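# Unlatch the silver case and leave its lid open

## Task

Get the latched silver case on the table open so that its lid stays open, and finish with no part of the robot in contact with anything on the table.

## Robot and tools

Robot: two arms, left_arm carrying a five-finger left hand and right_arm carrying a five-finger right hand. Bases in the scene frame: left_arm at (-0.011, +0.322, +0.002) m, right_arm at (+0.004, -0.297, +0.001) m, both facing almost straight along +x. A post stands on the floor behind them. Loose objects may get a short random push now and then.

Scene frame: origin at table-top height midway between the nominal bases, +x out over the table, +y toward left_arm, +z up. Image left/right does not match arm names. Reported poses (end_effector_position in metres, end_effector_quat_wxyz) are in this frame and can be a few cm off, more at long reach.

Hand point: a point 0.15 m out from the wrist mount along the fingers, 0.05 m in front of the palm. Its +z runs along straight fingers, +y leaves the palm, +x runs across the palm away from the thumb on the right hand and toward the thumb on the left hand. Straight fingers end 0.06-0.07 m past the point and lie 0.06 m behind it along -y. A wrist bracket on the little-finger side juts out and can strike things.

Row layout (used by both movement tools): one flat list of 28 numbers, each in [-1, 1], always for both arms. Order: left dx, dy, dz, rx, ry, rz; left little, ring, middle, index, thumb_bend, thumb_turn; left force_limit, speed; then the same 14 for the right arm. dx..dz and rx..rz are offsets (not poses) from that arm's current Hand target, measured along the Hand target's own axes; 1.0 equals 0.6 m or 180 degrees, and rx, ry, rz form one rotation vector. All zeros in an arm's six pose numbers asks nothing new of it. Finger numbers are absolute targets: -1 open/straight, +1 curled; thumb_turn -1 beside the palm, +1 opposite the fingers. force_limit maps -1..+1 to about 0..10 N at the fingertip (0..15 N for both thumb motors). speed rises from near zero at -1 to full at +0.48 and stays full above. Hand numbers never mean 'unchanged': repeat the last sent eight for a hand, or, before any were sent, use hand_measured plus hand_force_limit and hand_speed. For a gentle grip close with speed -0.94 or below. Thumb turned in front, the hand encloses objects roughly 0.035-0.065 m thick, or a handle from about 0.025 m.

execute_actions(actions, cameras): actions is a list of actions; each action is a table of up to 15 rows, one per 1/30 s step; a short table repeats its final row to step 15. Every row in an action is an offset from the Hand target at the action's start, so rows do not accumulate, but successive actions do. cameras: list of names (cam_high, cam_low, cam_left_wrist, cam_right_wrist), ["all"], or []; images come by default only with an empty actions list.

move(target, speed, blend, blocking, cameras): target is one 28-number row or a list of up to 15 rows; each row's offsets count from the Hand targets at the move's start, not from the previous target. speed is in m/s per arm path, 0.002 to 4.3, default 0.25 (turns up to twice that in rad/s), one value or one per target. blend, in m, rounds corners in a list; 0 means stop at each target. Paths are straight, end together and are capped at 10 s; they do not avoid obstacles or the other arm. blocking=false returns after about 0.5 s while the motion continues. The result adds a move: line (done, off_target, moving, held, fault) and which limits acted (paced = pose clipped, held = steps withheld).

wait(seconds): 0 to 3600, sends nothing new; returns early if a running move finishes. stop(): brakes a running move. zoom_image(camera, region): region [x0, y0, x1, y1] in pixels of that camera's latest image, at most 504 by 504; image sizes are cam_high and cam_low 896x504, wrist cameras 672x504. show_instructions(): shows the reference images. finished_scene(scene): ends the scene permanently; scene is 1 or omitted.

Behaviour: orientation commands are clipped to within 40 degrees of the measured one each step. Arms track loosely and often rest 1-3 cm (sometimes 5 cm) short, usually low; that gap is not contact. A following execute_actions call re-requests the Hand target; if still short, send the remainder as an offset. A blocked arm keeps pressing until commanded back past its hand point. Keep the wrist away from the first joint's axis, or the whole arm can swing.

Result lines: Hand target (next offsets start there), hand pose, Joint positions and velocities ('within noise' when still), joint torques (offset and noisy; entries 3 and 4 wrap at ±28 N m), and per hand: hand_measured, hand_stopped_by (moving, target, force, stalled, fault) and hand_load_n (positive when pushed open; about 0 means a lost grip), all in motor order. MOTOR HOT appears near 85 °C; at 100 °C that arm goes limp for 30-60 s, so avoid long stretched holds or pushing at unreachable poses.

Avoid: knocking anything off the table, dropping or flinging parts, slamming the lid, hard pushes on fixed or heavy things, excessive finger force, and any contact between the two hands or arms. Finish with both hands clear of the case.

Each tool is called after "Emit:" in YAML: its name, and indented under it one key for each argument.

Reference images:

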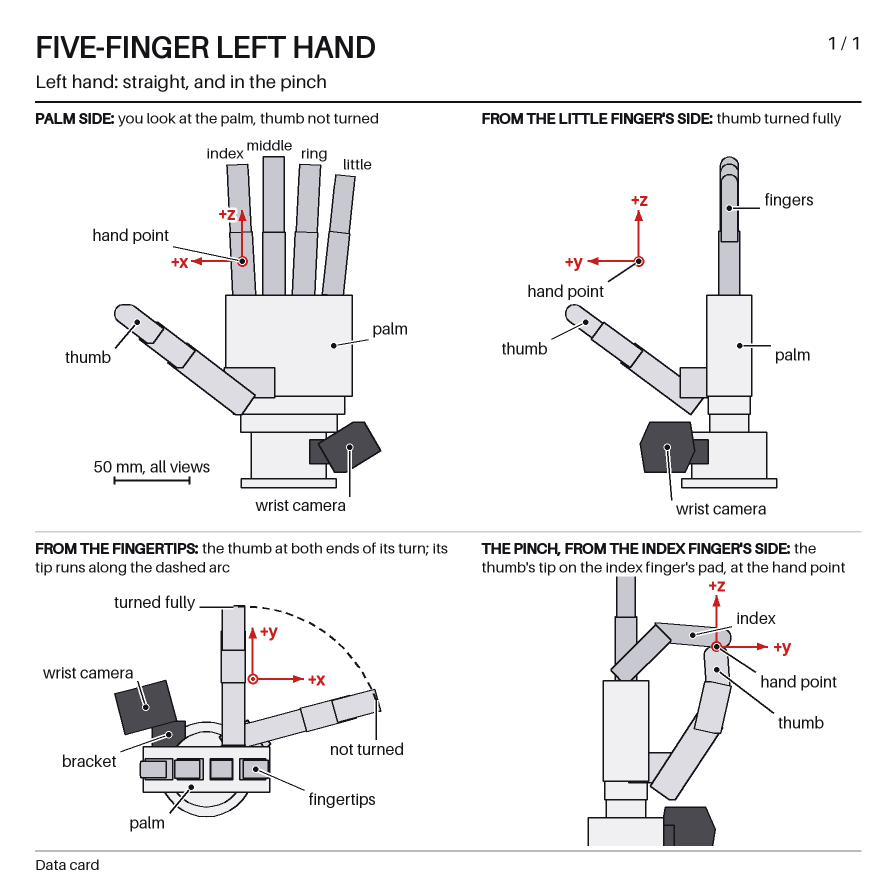

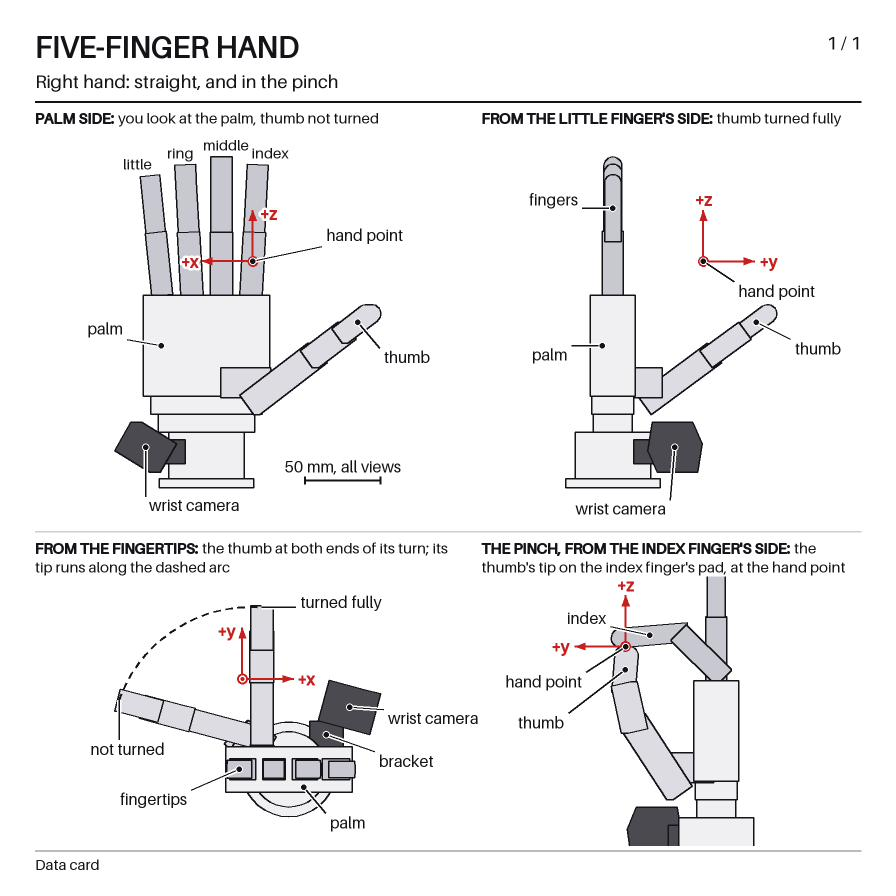

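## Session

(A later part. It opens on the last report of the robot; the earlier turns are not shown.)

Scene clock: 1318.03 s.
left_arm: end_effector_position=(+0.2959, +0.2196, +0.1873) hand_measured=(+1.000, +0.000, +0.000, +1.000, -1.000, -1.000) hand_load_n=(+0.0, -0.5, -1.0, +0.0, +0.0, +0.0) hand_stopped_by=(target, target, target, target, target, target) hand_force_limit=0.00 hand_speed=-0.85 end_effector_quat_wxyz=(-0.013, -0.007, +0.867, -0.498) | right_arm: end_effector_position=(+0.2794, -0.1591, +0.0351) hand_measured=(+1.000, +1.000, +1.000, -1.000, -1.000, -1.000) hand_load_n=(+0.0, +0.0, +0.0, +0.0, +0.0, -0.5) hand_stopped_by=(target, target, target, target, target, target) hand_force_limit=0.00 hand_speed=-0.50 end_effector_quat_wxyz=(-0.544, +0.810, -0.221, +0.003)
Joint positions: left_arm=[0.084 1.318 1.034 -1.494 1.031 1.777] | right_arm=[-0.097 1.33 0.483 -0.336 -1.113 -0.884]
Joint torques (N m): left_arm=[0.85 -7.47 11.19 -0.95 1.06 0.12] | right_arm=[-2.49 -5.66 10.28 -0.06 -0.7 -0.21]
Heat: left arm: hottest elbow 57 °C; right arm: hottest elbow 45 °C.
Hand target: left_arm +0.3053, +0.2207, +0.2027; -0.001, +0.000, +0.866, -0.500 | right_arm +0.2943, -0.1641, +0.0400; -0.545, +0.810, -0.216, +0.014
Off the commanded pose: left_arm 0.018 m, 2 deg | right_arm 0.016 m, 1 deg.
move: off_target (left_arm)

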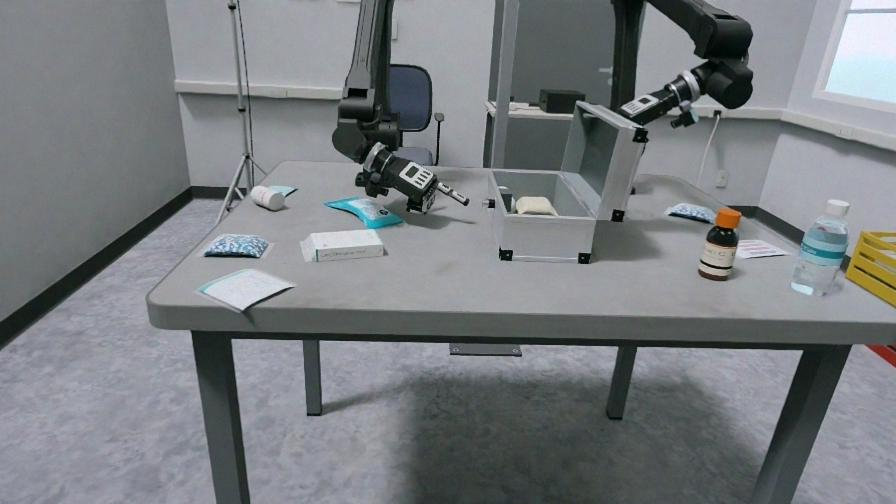

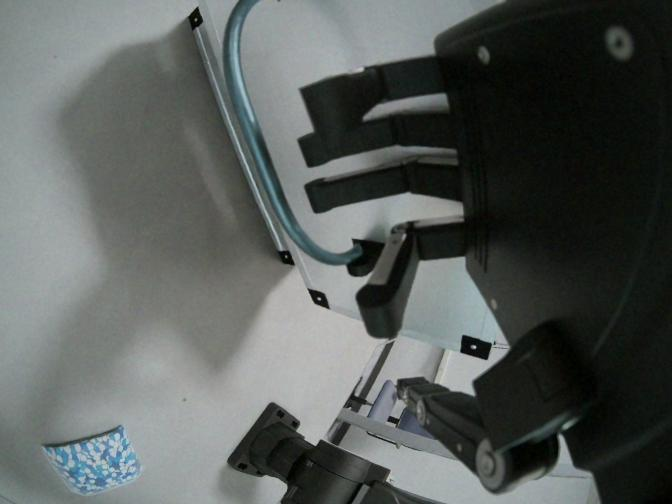

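Emit:
move:
  target: [0,0.02,-0.04,0,0,0,1,0.0,0.0,1,-1,-1,0.0,-0.85, 0,0,0,0,0,0,1,1,1,-1,-1,-1,0,-0.5]
  speed: 0.03
  cameras: ["cam_low","cam_left_wrist"]

Emit:
zoom_image:
  camera: "cam_low"
  region: [440, 60, 660, 280]

Scene clock: 1327.90 s.
left_arm: end_effector_position=(+0.2900, +0.2453, +0.1894) hand_measured=(+1.000, +0.000, +0.000, +1.000, -1.000, -1.000) hand_load_n=(+0.0, -0.5, -1.0, +0.0, +0.0, +0.0) hand_stopped_by=(target, target, target, target, target, target) hand_force_limit=0.00 hand_speed=-0.85 end_effector_quat_wxyz=(-0.012, -0.005, +0.868, -0.497) | right_arm: end_effector_position=(+0.2794, -0.1591, +0.0351) hand_measured=(+1.000, +1.000, +1.000, -1.000, -1.000, -1.000) hand_load_n=(+0.0, +0.0, +0.0, +0.0, +0.0, +0.0) hand_stopped_by=(target, target, target, target, target, target) hand_force_limit=0.00 hand_speed=-0.50 end_effector_quat_wxyz=(-0.544, +0.810, -0.221, +0.003)
Joint positions: left_arm=[0.16 1.333 1.049 -1.61 1.008 1.918] | right_arm=[-0.097 1.33 0.483 -0.336 -1.113 -0.884]
Joint torques (N m): left_arm=[0.85 -5.95 12.1 -1.29 1.21 0.13] | right_arm=[-2.49 -5.19 10.32 0.05 -0.71 -0.21]
Heat: left arm: hottest elbow 58 °C; right arm: hottest elbow 45 °C.
Hand target: left_arm +0.3053, +0.2475, +0.2044; +0.000, +0.000, +0.866, -0.500 | right_arm +0.2943, -0.1641, +0.0400; -0.545, +0.810, -0.216, +0.014
Off the commanded pose: left_arm 0.022 m, 2 deg | right_arm 0.016 m, 1 deg.
move: off_target (left_arm)

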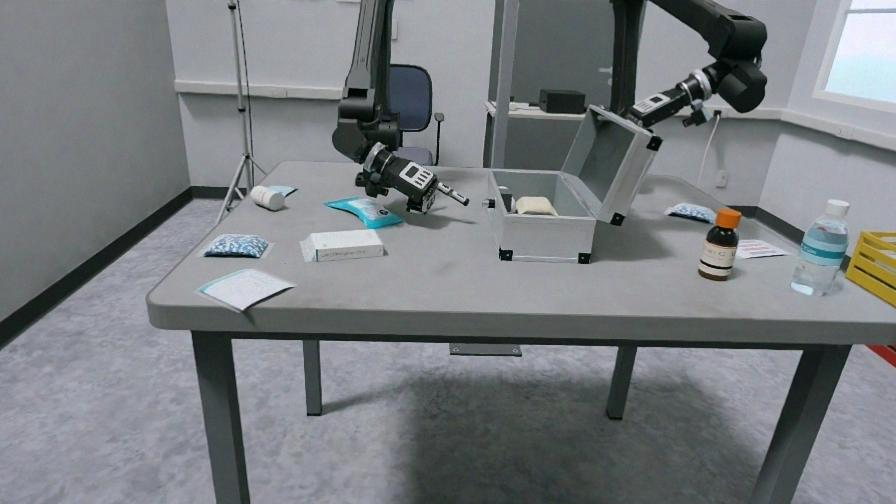

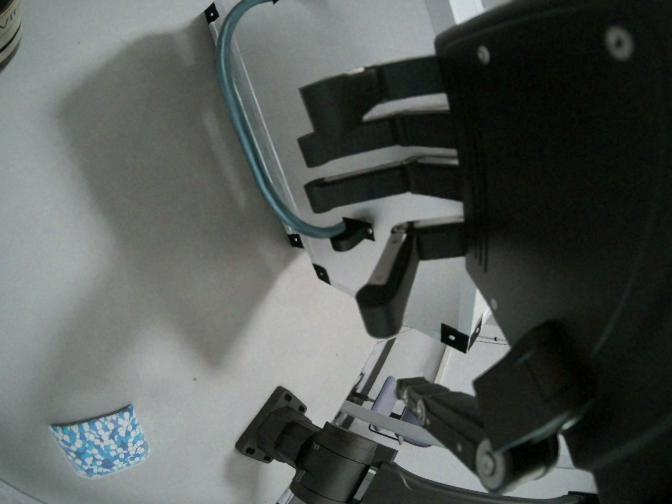

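Scaled by 2.291 from the camera's image (finer frame: 1280x720).

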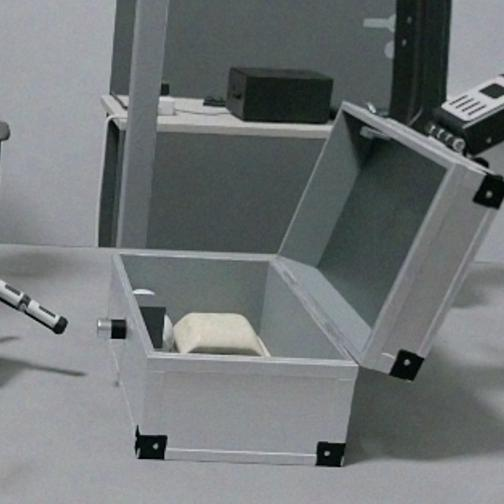

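Emit:
move:
  target: [0,0.025,-0.0433,0,0,0,1,0.0,0.0,1,-1,-1,0.0,-0.85, 0,0,0,0,0,0,1,1,1,-1,-1,-1,0,-0.5]
  speed: 0.03
  cameras: ["cam_low","cam_left_wrist"]

Emit:
zoom_image:
  camera: "cam_low"
  region: [440, 60, 660, 280]

Scene clock: 1339.37 s.
left_arm: end_effector_position=(+0.2917, +0.2690, +0.1925) hand_measured=(+1.000, +0.000, +0.000, +1.000, -1.000, -1.000) hand_load_n=(+0.0, +0.0, +0.0, +0.0, +0.0, -0.5) hand_stopped_by=(target, target, target, target, target, target) hand_force_limit=0.00 hand_speed=-0.85 end_effector_quat_wxyz=(-0.001, -0.013, +0.870, -0.494) | right_arm: end_effector_position=(+0.2794, -0.1591, +0.0351) hand_measured=(+1.000, +1.000, +1.000, -1.000, -1.000, -1.000) hand_load_n=(+0.0, +0.0, +0.0, +0.0, +0.0, -0.5) hand_stopped_by=(target, target, target, target, target, target) hand_force_limit=0.00 hand_speed=-0.50 end_effector_quat_wxyz=(-0.544, +0.810, -0.221, +0.003)
Joint positions: left_arm=[0.228 1.344 1.068 -1.667 0.988 1.992] | right_arm=[-0.097 1.33 0.483 -0.336 -1.113 -0.884]
Joint torques (N m): left_arm=[1.61 -6.42 11.59 -1.1 0.59 0.12] | right_arm=[-2.73 -5.36 10.28 0.03 -0.71 -0.25]
Heat: left arm: hottest elbow 60 °C; right arm: hottest elbow 45 °C.
Hand target: left_arm +0.3053, +0.2775, +0.2043; -0.001, +0.000, +0.866, -0.500 | right_arm +0.2943, -0.1641, +0.0400; -0.545, +0.810, -0.216, +0.014
Off the commanded pose: left_arm 0.020 m, 2 deg | right_arm 0.016 m, 1 deg.
joint sent to its limit (left arm) — joint 4 (wrist pitch), lower limit. The joint targets still meet the commanded pose.
move: off_target (left_arm)

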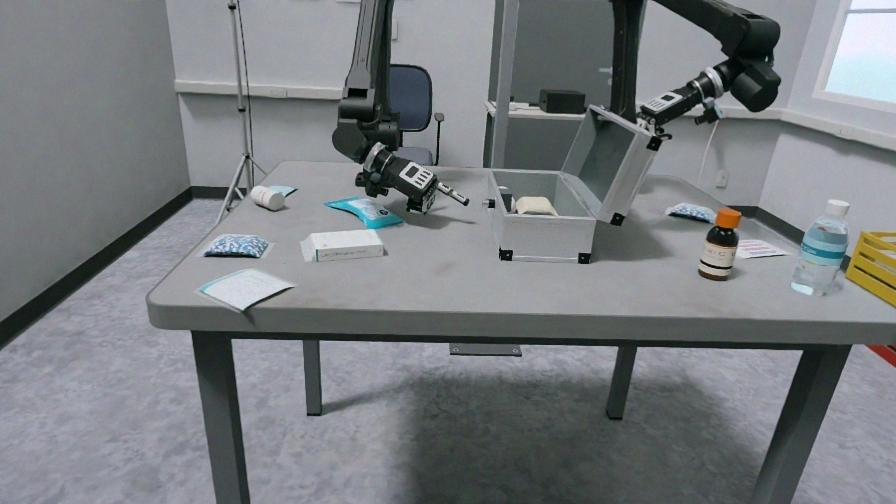

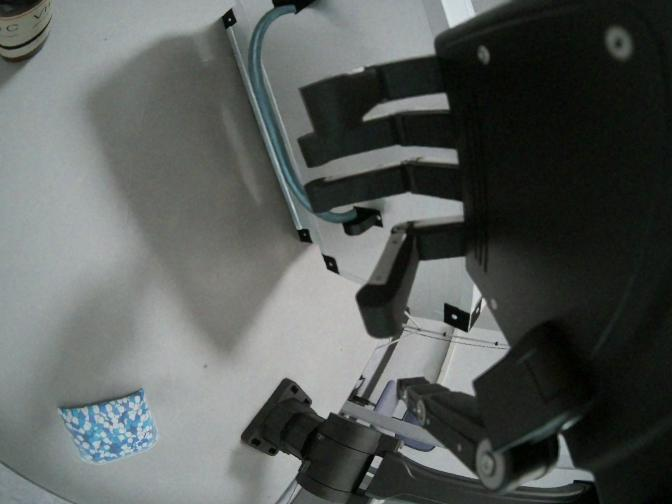

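Scaled by 2.291 from the camera's image (finer frame: 1280x720).

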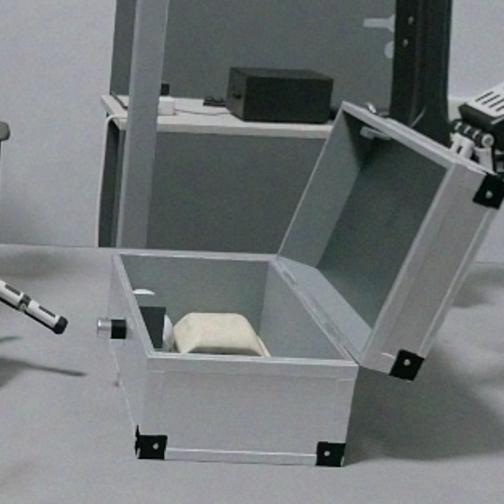

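Emit:
move:
  target:
    - [0,-0.0327,-0.0767,0,0,0,1,0.0,0.0,1,-1,-1,0.0,-0.85, 0,0,0,0,0,0,1,1,1,-1,-1,-1,0,-0.5]
    - [0.033,-0.146,-0.1805,-0.1667,0,0,1,0.0,0.0,1,-1,-1,0.0,-0.85, -0.003,-0.073,-0.0845,0,0,0,1,1,1,-1,-1,-1,0,-0.5]
  speed: 0.08
  blend: 0.01
  cameras: ["all"]

Emit:
zoom_image:
  camera: "cam_low"
  region: [440, 60, 660, 280]

Scene clock: 1368.50 s.
left_arm: end_effector_position=(+0.2818, +0.3298, +0.3110) hand_measured=(+1.000, +0.000, +0.000, +1.000, -1.000, -1.000) hand_load_n=(+0.0, +0.0, +0.0, +0.0, +0.0, +0.0) hand_stopped_by=(target, target, target, target, target, target) hand_force_limit=0.00 hand_speed=-0.85 end_effector_quat_wxyz=(+0.084, -0.037, +0.969, -0.227) | right_arm: end_effector_position=(+0.2785, -0.1875, +0.0882) hand_measured=(+1.000, +1.000, +1.000, -1.000, -1.000, -1.000) hand_load_n=(+0.0, +0.0, +0.0, +0.0, +0.0, -0.5) hand_stopped_by=(target, target, target, target, target, target) hand_force_limit=0.00 hand_speed=-0.50 end_effector_quat_wxyz=(-0.543, +0.808, -0.227, -0.006)
Joint positions: left_arm=[0.126 1.103 1.331 -1.669 0.474 1.608] | right_arm=[-0.198 1.244 0.611 -0.778 -1.142 -1.11]
Joint torques (N m): left_arm=[-0.15 -5.25 12.85 -0.02 0.26 0.02] | right_arm=[-2.78 -6.48 11.85 -0.2 -0.75 -0.23]
Heat: left arm: hottest elbow 60 °C; right arm: hottest elbow 45 °C.
Hand target: left_arm +0.2856, +0.3274, +0.3344; +0.000, +0.000, +0.966, -0.259 | right_arm +0.2941, -0.1942, +0.0998; -0.545, +0.810, -0.216, +0.014
Off the commanded pose: left_arm 0.024 m, 11 deg | right_arm 0.021 m, 3 deg.
joint sent to its limit (left arm) — joint 4 (wrist pitch), lower limit. The joint targets are off in orientation, not in position.
move: off_target (left_arm, right_arm)

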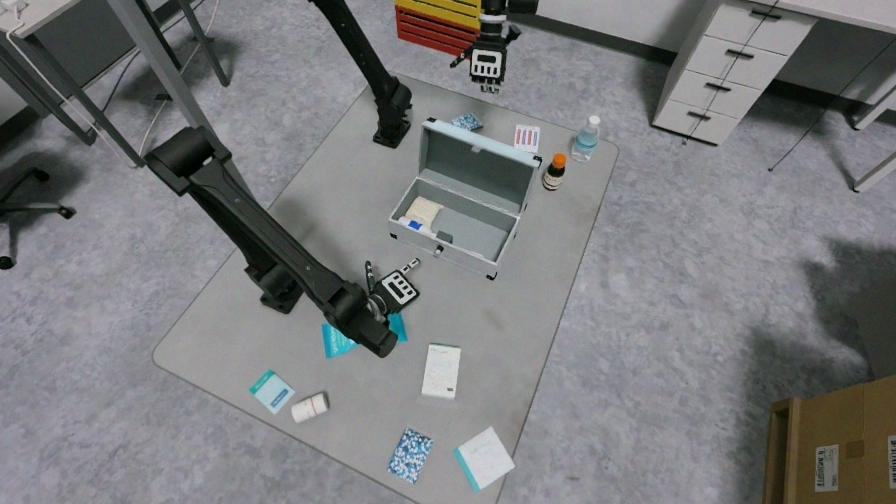

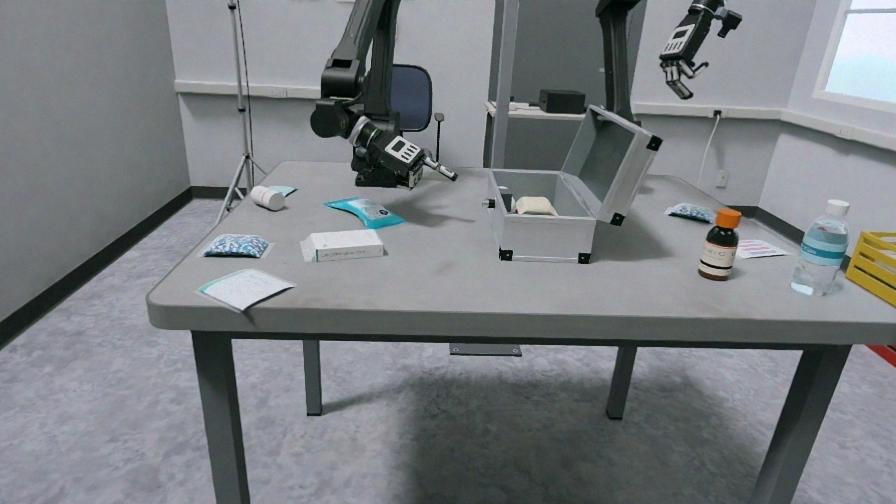

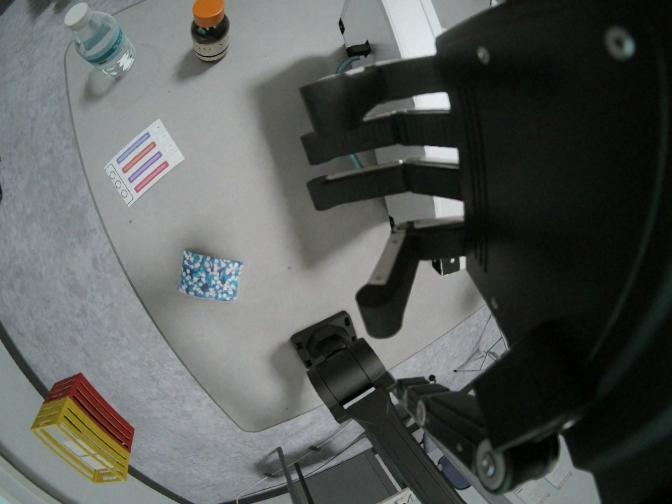

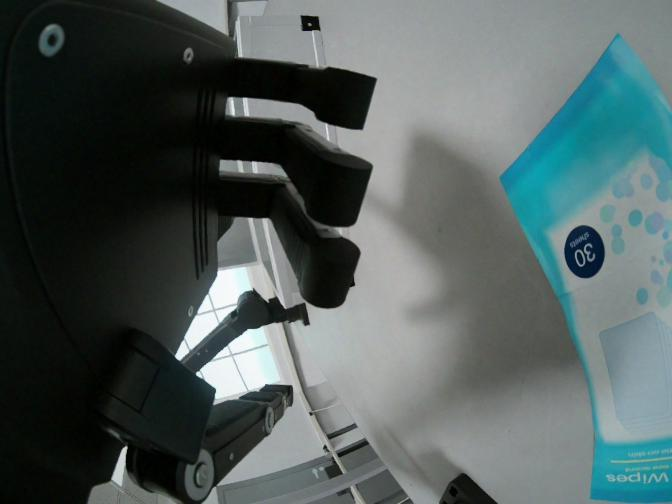

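Scaled by 2.291 from the camera's image (finer frame: 1280x720).

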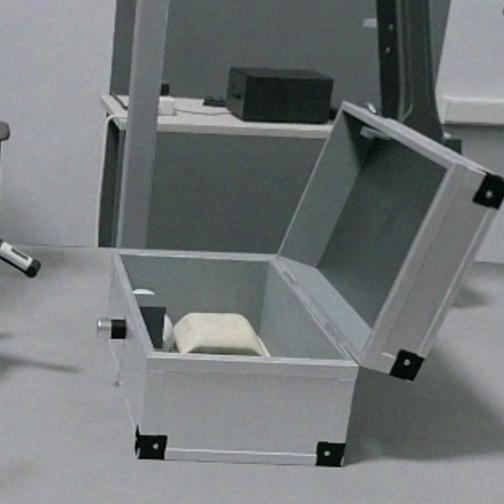

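Emit:
execute_actions:
  actions: []
  cameras: ["cam_high","cam_low"]

Scene clock: 1379.07 s.
left_arm: end_effector_position=(+0.2817, +0.3298, +0.3110) hand_measured=(+1.000, +0.000, +0.000, +1.000, -1.000, -1.000) hand_load_n=(+0.0, +0.0, +0.0, +0.0, +0.0, +0.0) hand_stopped_by=(target, target, target, target, target, target) hand_force_limit=0.00 hand_speed=-0.85 end_effector_quat_wxyz=(+0.084, -0.037, +0.969, -0.227) | right_arm: end_effector_position=(+0.2785, -0.1875, +0.0881) hand_measured=(+1.000, +1.000, +1.000, -1.000, -1.000, -1.000) hand_load_n=(+0.0, +0.0, +0.0, +0.0, +0.0, +0.0) hand_stopped_by=(target, target, target, target, target, target) hand_force_limit=0.00 hand_speed=-0.50 end_effector_quat_wxyz=(-0.543, +0.808, -0.227, -0.006)
Joint positions: left_arm=[0.126 1.103 1.331 -1.669 0.474 1.608] | right_arm=[-0.198 1.244 0.611 -0.778 -1.142 -1.111]
Joint velocities: within noise
Joint torques (N m): left_arm=[-0.32 -5.3 12.86 0.01 0.25 0] | right_arm=[-2.67 -6.12 11.89 -0.32 -0.74 -0.22]
Heat: left arm: hottest elbow 61 °C; right arm: hottest elbow 45 °C.
Hand target: left_arm +0.2856, +0.3274, +0.3344; +0.000, +0.000, +0.966, -0.259 | right_arm +0.2942, -0.1942, +0.0998; -0.545, +0.810, -0.216, +0.014
Off the commanded pose: left_arm 0.024 m, 11 deg | right_arm 0.021 m, 3 deg.
Images, in order (width x height): cam_high 896x504, cam_low 896x504.

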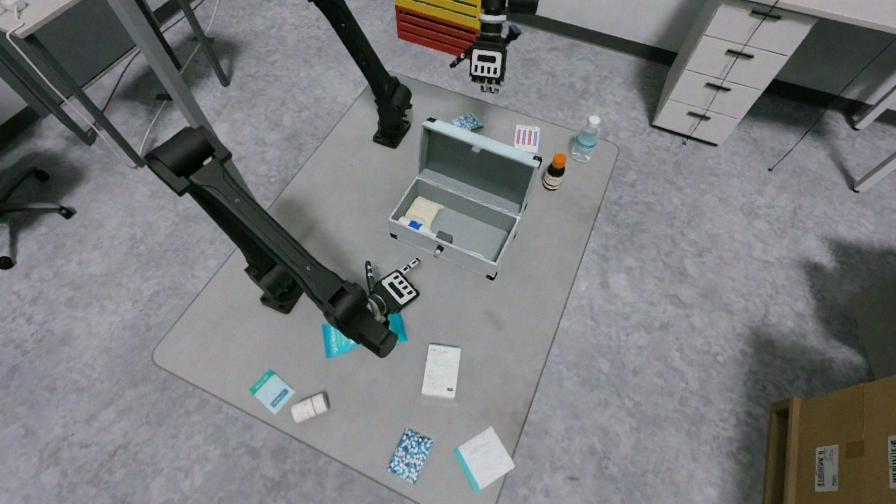

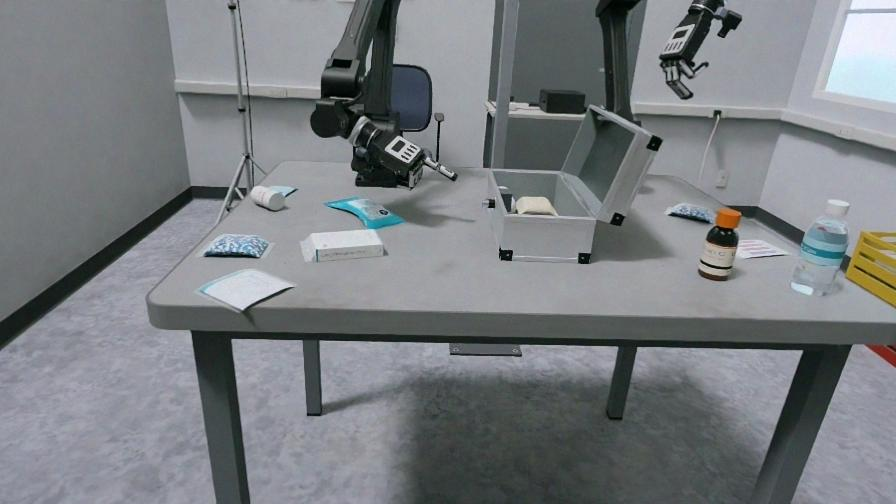

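Emit:
finished_scene:

The scene is finished: the task was done.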